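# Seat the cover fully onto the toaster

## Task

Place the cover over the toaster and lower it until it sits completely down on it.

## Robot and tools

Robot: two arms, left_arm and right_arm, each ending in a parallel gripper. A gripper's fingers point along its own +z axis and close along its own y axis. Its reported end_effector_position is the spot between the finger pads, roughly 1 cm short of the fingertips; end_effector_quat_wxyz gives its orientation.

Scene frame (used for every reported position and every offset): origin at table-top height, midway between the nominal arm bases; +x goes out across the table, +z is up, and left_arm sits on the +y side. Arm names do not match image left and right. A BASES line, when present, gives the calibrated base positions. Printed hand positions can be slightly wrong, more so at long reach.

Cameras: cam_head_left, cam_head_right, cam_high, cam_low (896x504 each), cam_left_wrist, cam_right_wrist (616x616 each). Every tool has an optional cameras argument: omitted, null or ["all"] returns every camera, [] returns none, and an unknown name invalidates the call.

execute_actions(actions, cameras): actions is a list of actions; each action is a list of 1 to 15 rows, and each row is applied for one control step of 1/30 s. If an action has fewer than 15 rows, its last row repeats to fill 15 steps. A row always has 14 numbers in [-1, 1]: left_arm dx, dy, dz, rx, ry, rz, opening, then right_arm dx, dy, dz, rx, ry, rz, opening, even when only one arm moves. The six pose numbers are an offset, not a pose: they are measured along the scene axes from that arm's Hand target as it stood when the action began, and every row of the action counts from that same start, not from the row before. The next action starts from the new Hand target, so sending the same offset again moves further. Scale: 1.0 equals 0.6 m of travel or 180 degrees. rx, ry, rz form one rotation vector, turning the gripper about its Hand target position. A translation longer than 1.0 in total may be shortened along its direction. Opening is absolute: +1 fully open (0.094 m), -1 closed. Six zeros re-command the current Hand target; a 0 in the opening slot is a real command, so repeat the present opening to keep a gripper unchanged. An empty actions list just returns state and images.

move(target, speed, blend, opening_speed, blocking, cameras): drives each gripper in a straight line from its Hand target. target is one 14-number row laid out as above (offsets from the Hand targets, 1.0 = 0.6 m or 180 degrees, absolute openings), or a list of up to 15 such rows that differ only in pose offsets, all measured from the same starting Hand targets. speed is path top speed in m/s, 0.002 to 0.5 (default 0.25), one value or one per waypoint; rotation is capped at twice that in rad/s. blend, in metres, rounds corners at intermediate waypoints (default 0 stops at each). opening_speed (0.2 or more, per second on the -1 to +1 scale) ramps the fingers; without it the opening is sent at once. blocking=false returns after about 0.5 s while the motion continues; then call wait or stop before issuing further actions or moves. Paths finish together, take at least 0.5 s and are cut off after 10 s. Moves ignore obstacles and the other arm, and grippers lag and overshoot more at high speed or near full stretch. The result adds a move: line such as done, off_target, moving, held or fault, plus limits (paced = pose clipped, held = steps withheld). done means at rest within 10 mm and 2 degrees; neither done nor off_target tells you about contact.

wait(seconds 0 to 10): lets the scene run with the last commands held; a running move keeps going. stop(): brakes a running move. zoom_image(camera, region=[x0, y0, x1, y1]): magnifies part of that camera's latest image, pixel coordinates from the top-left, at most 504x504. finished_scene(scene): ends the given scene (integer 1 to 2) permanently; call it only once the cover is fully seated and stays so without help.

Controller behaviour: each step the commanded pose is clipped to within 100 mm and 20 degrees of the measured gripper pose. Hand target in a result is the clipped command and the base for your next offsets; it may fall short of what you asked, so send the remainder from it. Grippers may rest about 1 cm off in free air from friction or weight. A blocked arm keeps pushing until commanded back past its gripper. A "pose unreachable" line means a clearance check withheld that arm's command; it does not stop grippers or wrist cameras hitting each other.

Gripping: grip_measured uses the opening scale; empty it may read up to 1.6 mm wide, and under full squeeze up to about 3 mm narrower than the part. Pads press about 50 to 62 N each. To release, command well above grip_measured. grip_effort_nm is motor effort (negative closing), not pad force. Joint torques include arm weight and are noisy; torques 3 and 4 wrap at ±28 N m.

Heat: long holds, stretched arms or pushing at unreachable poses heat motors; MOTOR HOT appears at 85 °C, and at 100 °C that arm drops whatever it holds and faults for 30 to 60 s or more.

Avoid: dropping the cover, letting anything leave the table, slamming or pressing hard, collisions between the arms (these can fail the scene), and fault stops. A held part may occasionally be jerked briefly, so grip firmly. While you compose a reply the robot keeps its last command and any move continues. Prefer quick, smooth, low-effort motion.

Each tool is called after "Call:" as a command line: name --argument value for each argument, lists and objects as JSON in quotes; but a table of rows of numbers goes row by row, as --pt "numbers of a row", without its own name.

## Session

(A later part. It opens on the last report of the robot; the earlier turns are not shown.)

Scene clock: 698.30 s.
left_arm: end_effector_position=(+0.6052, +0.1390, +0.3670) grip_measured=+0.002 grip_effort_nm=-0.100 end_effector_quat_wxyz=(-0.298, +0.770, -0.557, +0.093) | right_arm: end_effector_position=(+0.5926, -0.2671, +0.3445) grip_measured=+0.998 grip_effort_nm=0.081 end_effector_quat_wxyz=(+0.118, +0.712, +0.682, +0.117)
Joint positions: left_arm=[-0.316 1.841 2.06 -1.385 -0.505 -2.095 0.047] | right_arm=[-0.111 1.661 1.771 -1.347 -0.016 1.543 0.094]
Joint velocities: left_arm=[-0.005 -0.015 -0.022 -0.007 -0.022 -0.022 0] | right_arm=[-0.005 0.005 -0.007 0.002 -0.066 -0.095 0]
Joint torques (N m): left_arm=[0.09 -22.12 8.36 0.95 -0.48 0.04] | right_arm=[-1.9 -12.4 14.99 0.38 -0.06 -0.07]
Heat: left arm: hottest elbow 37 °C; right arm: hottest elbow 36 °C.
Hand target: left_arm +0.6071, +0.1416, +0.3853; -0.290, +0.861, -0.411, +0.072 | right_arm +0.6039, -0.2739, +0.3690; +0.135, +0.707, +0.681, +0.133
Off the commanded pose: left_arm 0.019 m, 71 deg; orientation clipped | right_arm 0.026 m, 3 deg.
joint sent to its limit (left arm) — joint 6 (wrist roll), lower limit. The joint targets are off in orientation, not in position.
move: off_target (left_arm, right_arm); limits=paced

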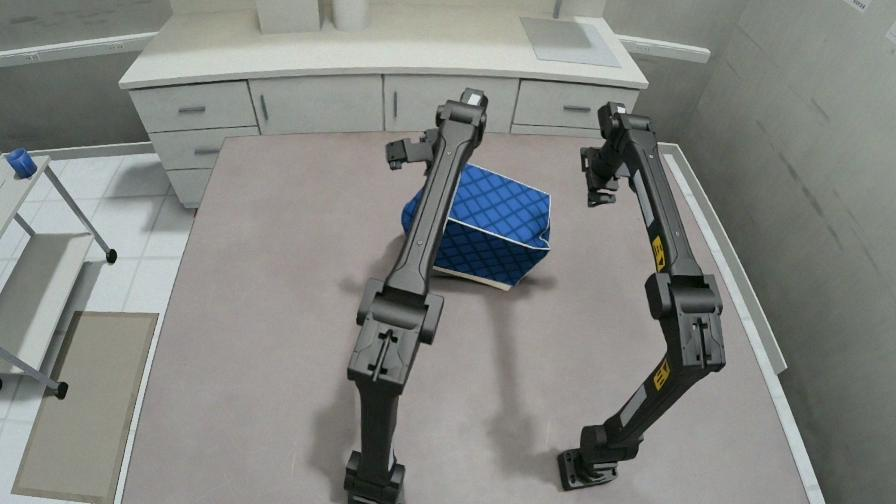

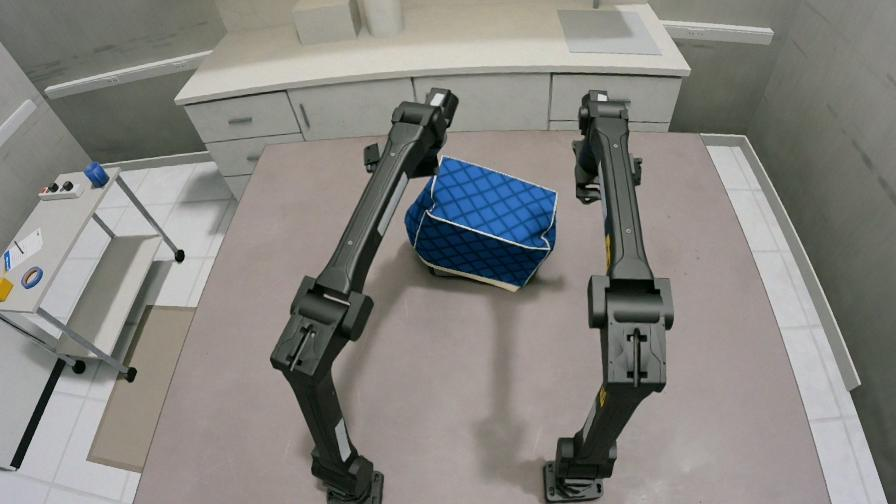

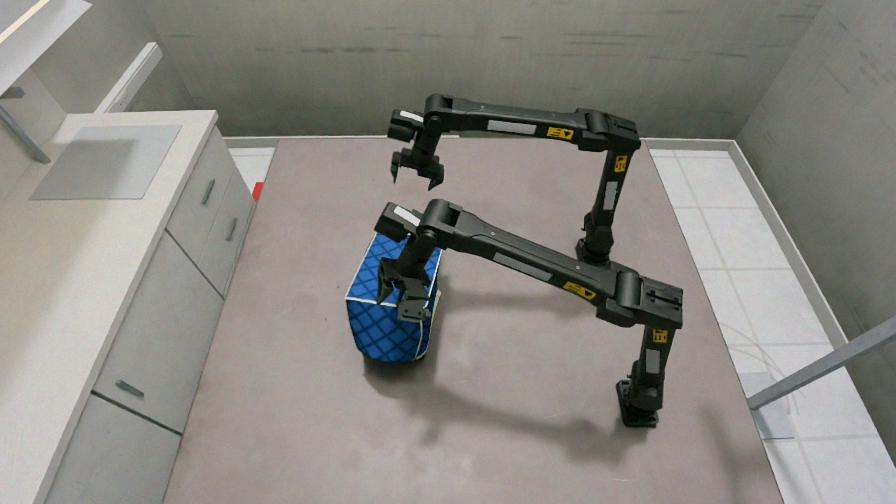

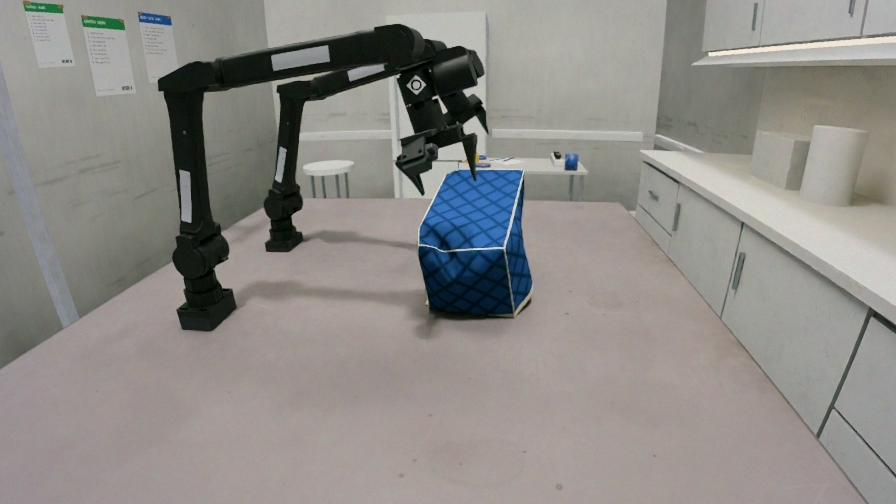

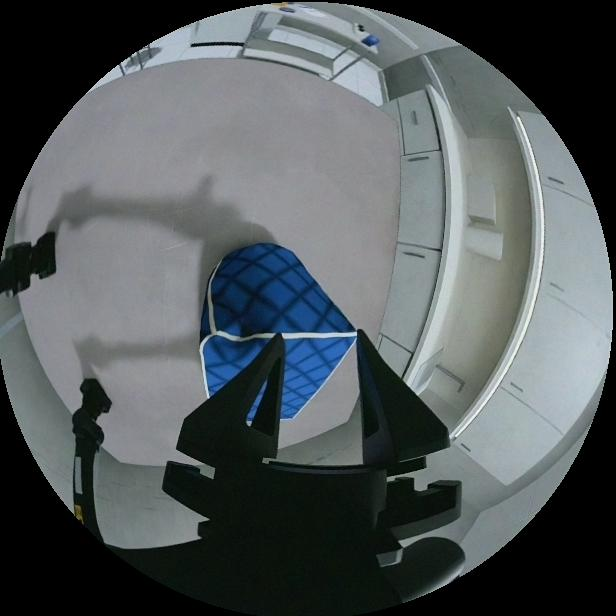

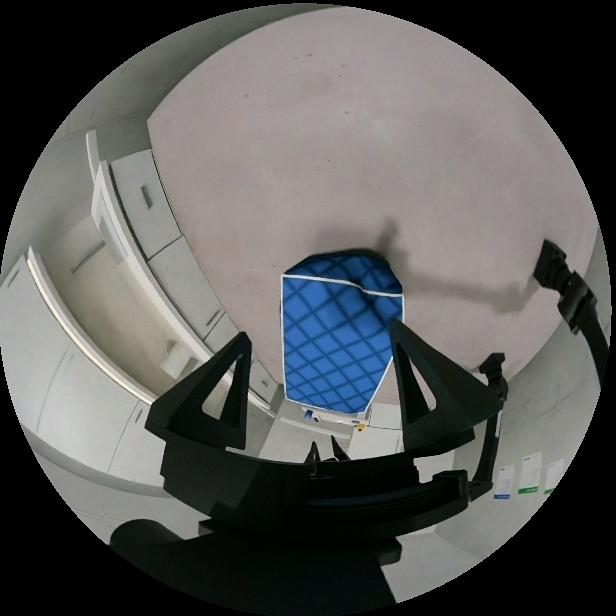

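Call:
move --pt "0 -0.04 0 0 0 -0.22 1 0 0.05 0.02 0 0 0 1" --pt "-0.02 -0.075 -0.05 0 0 -0.22 1 0 0.13 -0.05 0 0 0 1" --pt "-0.02 -0.075 -0.34 0 0 -0.22 1 0 0.13 -0.25 0 0 0 1" --speed 0.12

Call:
zoom_image --camera "cam_head_right" --region '[360, 110, 590, 300]'

Call:
zoom_image --camera "cam_high" --region '[310, 170, 500, 370]'

Scene clock: 709.77 s.
left_arm: end_effector_position=(+0.5929, +0.1103, +0.2465) grip_measured=+0.998 grip_effort_nm=0.105 end_effector_quat_wxyz=(-0.274, +0.669, -0.661, +0.200) | right_arm: end_effector_position=(+0.6020, -0.1993, +0.2311) grip_measured=+0.998 grip_effort_nm=0.076 end_effector_quat_wxyz=(+0.139, +0.704, +0.683, +0.140)
Joint positions: left_arm=[-0.312 1.68 1.483 -0.738 -0.292 -1.792 0.094] | right_arm=[0.017 1.661 1.459 -0.973 0.025 1.65 0.094]
Joint velocities: left_arm=[0.015 -0.024 0.007 -0.002 -0.007 -0.037 0] | right_arm=[-0.015 -0.015 -0.012 0.002 0.051 -0.037 -0.001]
Joint torques (N m): left_arm=[-1.14 -11.46 5.29 1.4 0.16 0.08] | right_arm=[-0.26 -11.81 8.44 1.02 0.33 0.26]
Heat: left arm: hottest elbow 36 °C; right arm: hottest elbow 36 °C.
Hand target: left_arm +0.5940, +0.1001, +0.1810; -0.248, +0.671, -0.679, +0.165 | right_arm +0.6014, -0.1951, +0.2193; +0.134, +0.707, +0.681, +0.135
Off the commanded pose: left_arm 0.067 m, 5 deg | right_arm 0.013 m, 1 deg.
move: off_target (left_arm, right_arm)

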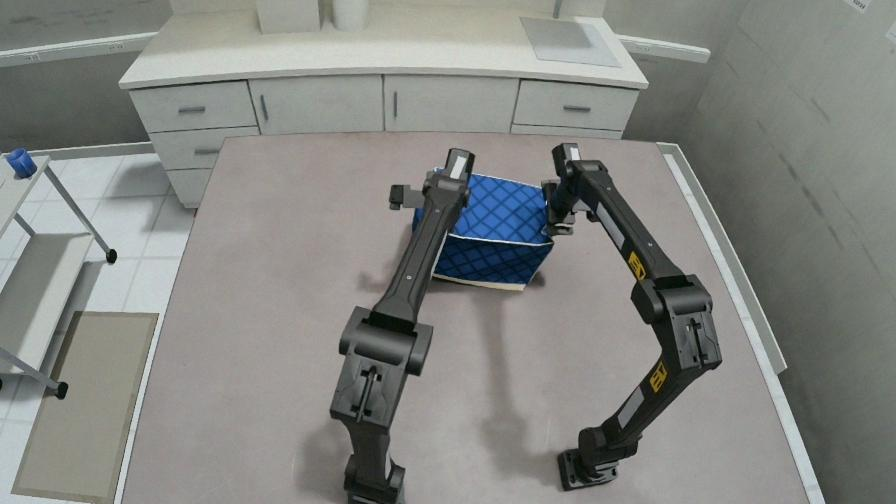

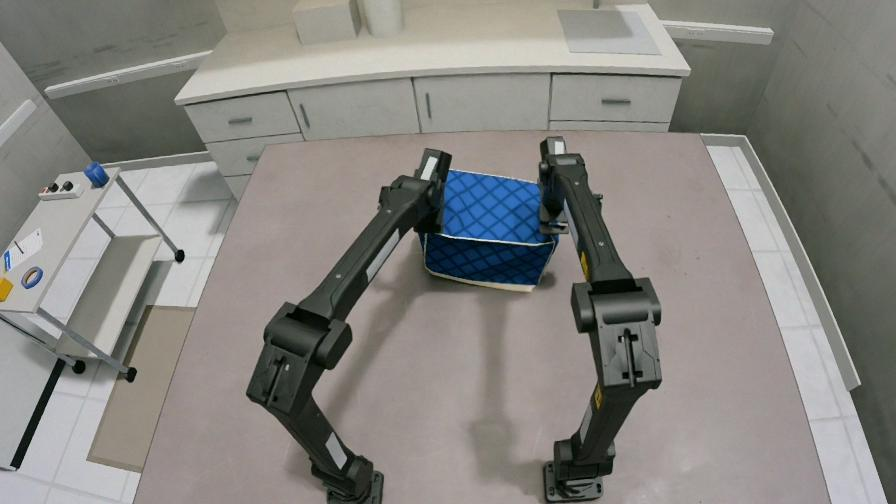

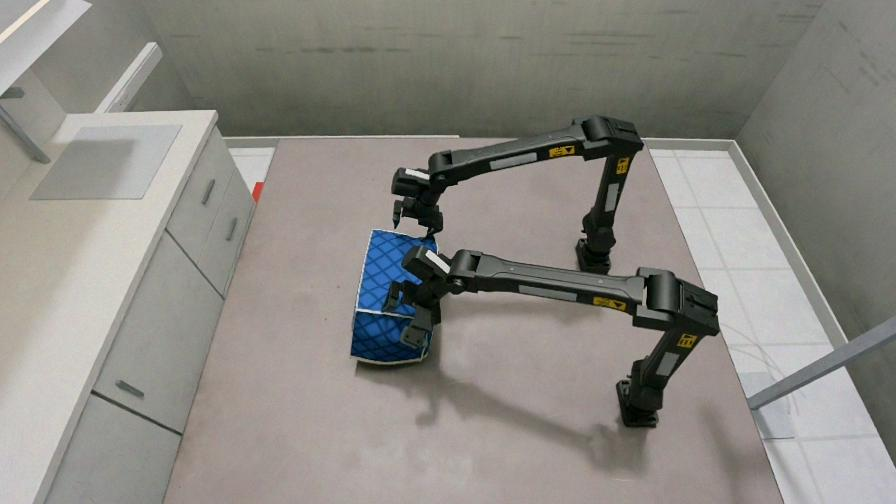

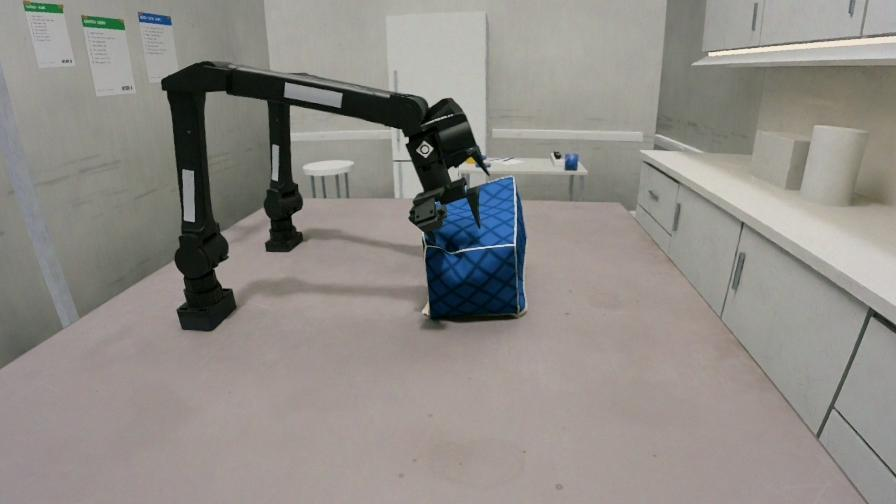

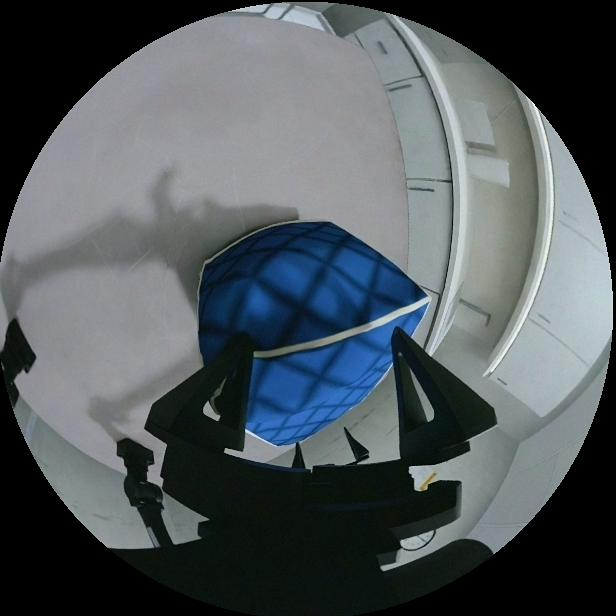

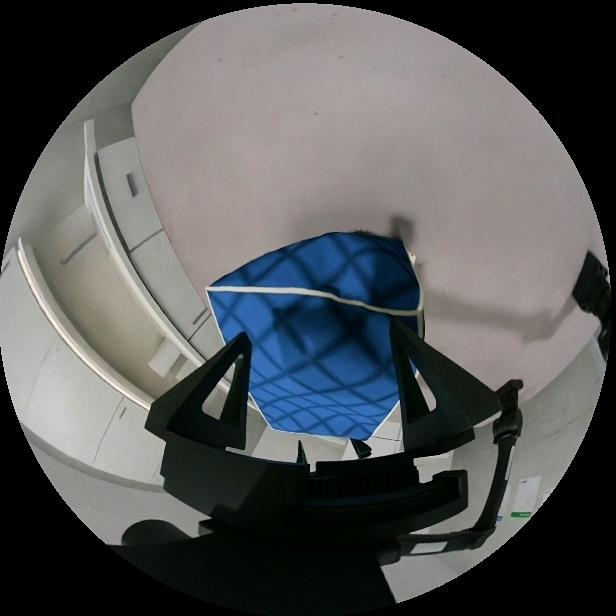

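Scaled by 2.191.

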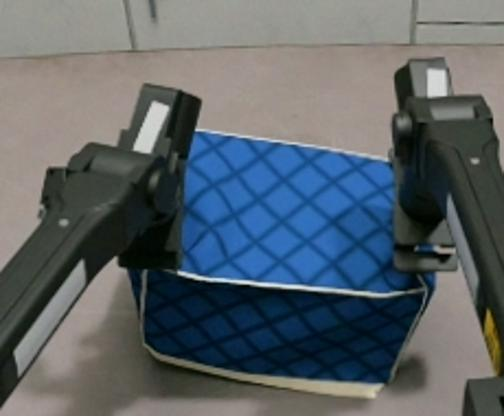

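Scaled by 2.520.

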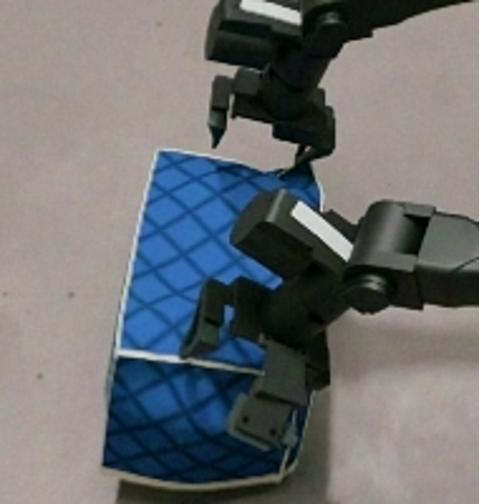

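Call:
move --target '[-0.01,-0.03,-0.1,0,0,0,1,0,0.06,-0.1,0,0,0,1]' --speed 0.08 --cameras '[]'

Call:
move --pt "0 0.0 0.3 0 0 0 1 0 -0.0 0.3 0 0 0 1" --pt "-0.5 0.15 0.3 0 0 0 1 -0.5 -0.15 0.3 0 0 0 1" --speed 0.15

Call:
zoom_image --camera "cam_head_right" --region '[360, 110, 590, 300]'

Call:
zoom_image --camera "cam_high" --region '[310, 170, 500, 370]'

Call:
zoom_image --camera "cam_low" --region '[360, 80, 580, 330]'

Scene clock: 716.77 s.
left_arm: end_effector_position=(+0.5911, +0.1104, +0.2470) grip_measured=+0.998 grip_effort_nm=0.105 end_effector_quat_wxyz=(-0.292, +0.666, -0.651, +0.217) | right_arm: end_effector_position=(+0.6082, -0.1715, +0.2090) grip_measured=+0.998 grip_effort_nm=0.076 end_effector_quat_wxyz=(+0.164, +0.700, +0.675, +0.164)
Joint positions: left_arm=[-0.317 1.655 1.431 -0.658 -0.311 -1.792 0.094] | right_arm=[0.071 1.661 1.38 -0.825 0.056 1.702 0.094]
Joint velocities: left_arm=[-0.015 0.005 -0.002 -0.007 -0.007 0.007 0] | right_arm=[-0.024 -0.005 -0.017 0.002 -0.007 -0.007 0.001]
Joint torques (N m): left_arm=[-2.02 -8.12 4.26 1.16 0.39 -0.14] | right_arm=[0.79 -8.82 6.46 0.94 0.09 0.37]
Heat: left arm: hottest elbow 36 °C; right arm: hottest elbow 35 °C.
Hand target: left_arm +0.5886, +0.0895, +0.1496; -0.248, +0.671, -0.679, +0.165 | right_arm +0.6004, -0.1588, +0.1593; +0.133, +0.707, +0.681, +0.135
Off the commanded pose: left_arm 0.129 m, 8 deg; position clipped | right_arm 0.052 m, 5 deg.
move: off_target (left_arm, right_arm); limits=paced
No camera images: "cameras" was empty.

Scene clock: 720.93 s.
left_arm: end_effector_position=(+0.2927, +0.1804, +0.3240) grip_measured=+0.998 grip_effort_nm=0.100 end_effector_quat_wxyz=(-0.248, +0.673, -0.678, +0.162) | right_arm: end_effector_position=(+0.3085, -0.2477, +0.3489) grip_measured=+0.998 grip_effort_nm=0.085 end_effector_quat_wxyz=(+0.139, +0.708, +0.679, +0.136)
Joint positions: left_arm=[-0.397 0.902 1.025 -1.179 -0.323 -1.871 0.094] | right_arm=[-0.118 0.876 1.081 -1.385 -0.02 1.535 0.094]
Joint velocities: left_arm=[0.015 -0.005 0.017 -0.012 0.037 0.051 0] | right_arm=[-0.024 -0.005 -0.012 0.002 0.051 -0.022 -0.001]
Joint torques (N m): left_arm=[-1.61 -5.3 8.12 0.23 -0.4 0.02] | right_arm=[-2.02 -2.96 8.5 0.47 -0.07 -0.08]
Heat: left arm: hottest elbow 36 °C; right arm: hottest elbow 35 °C.
Hand target: left_arm +0.2889, +0.1767, +0.3277; -0.248, +0.671, -0.679, +0.165 | right_arm +0.3033, -0.2504, +0.3450; +0.136, +0.707, +0.681, +0.133
Off the commanded pose: left_arm 0.007 m, 0 deg | right_arm 0.013 m, 1 deg.
move: off_target (right_arm)

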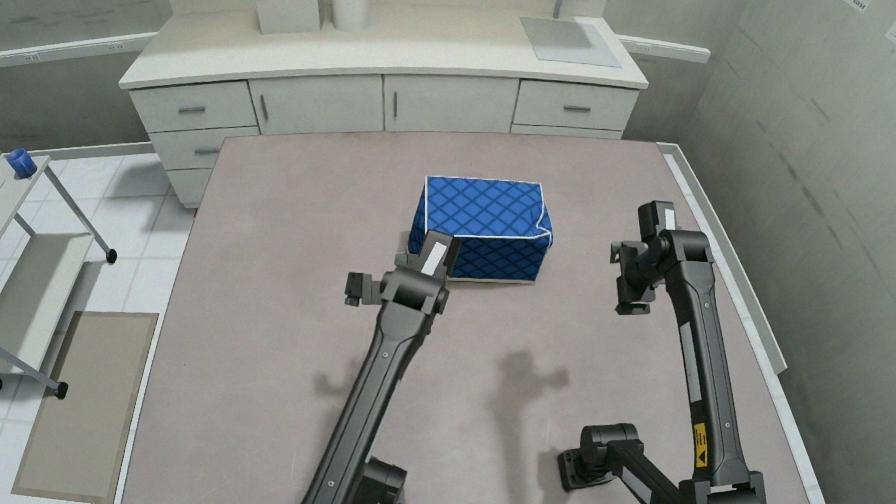

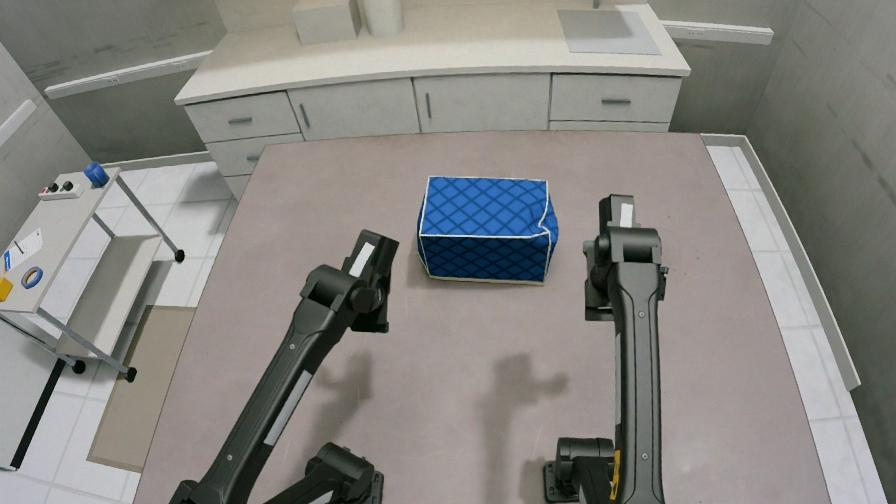

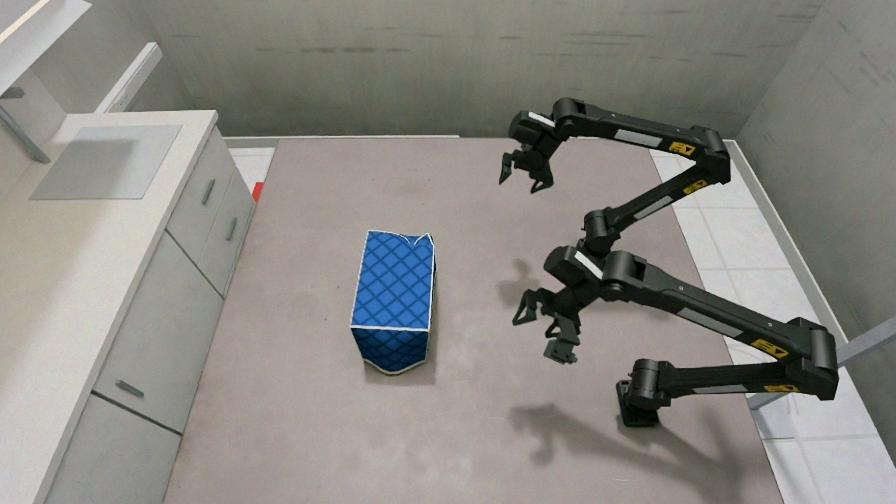

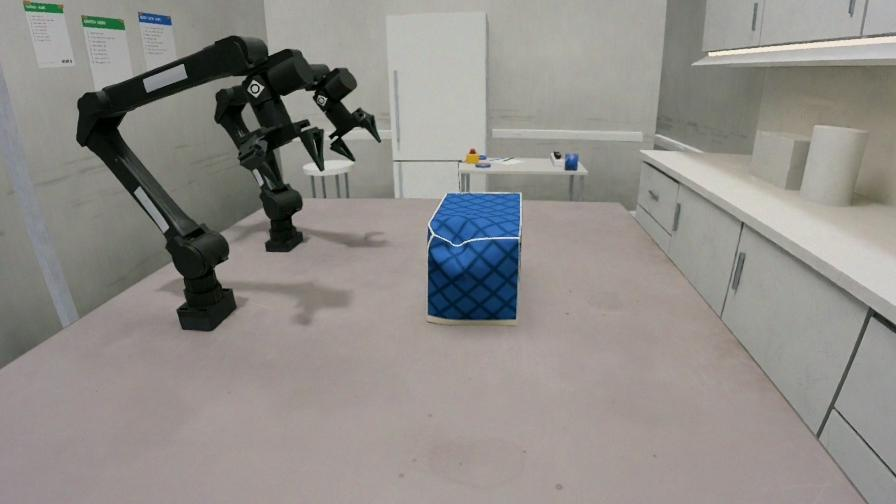

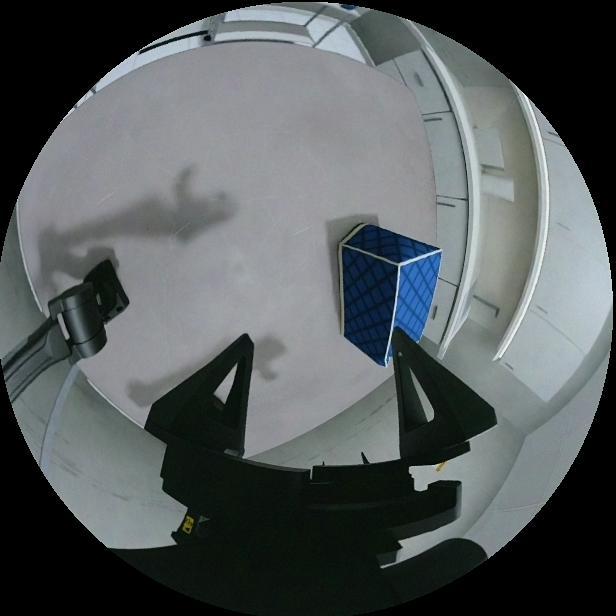

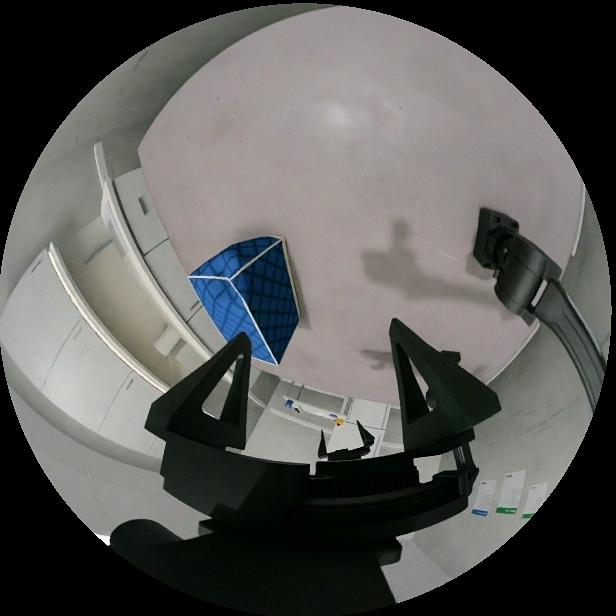

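Scaled by 2.191.

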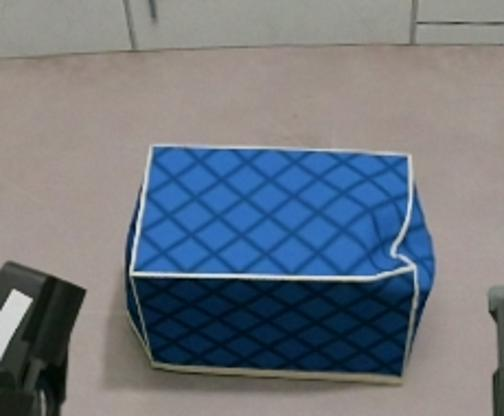

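Scaled by 2.520.

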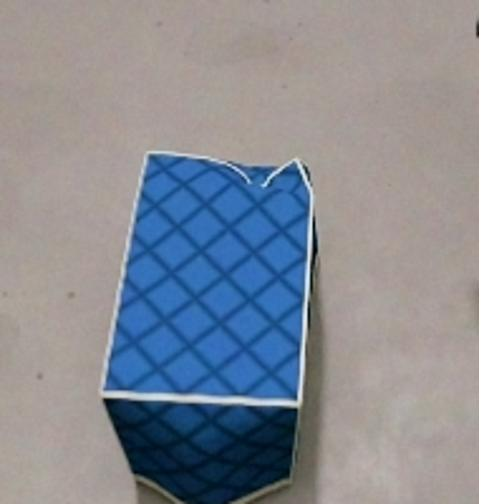

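Scaled by 2.016.

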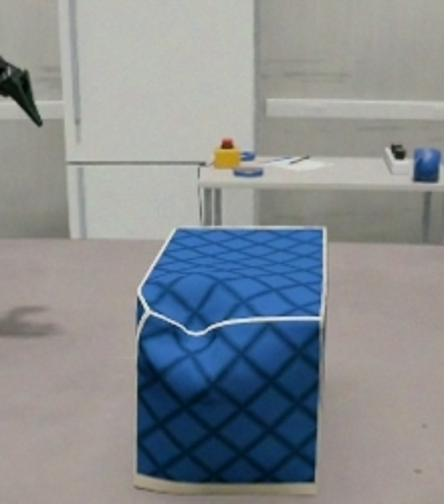

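Call:
finished_scene --scene 1

The scene is finished.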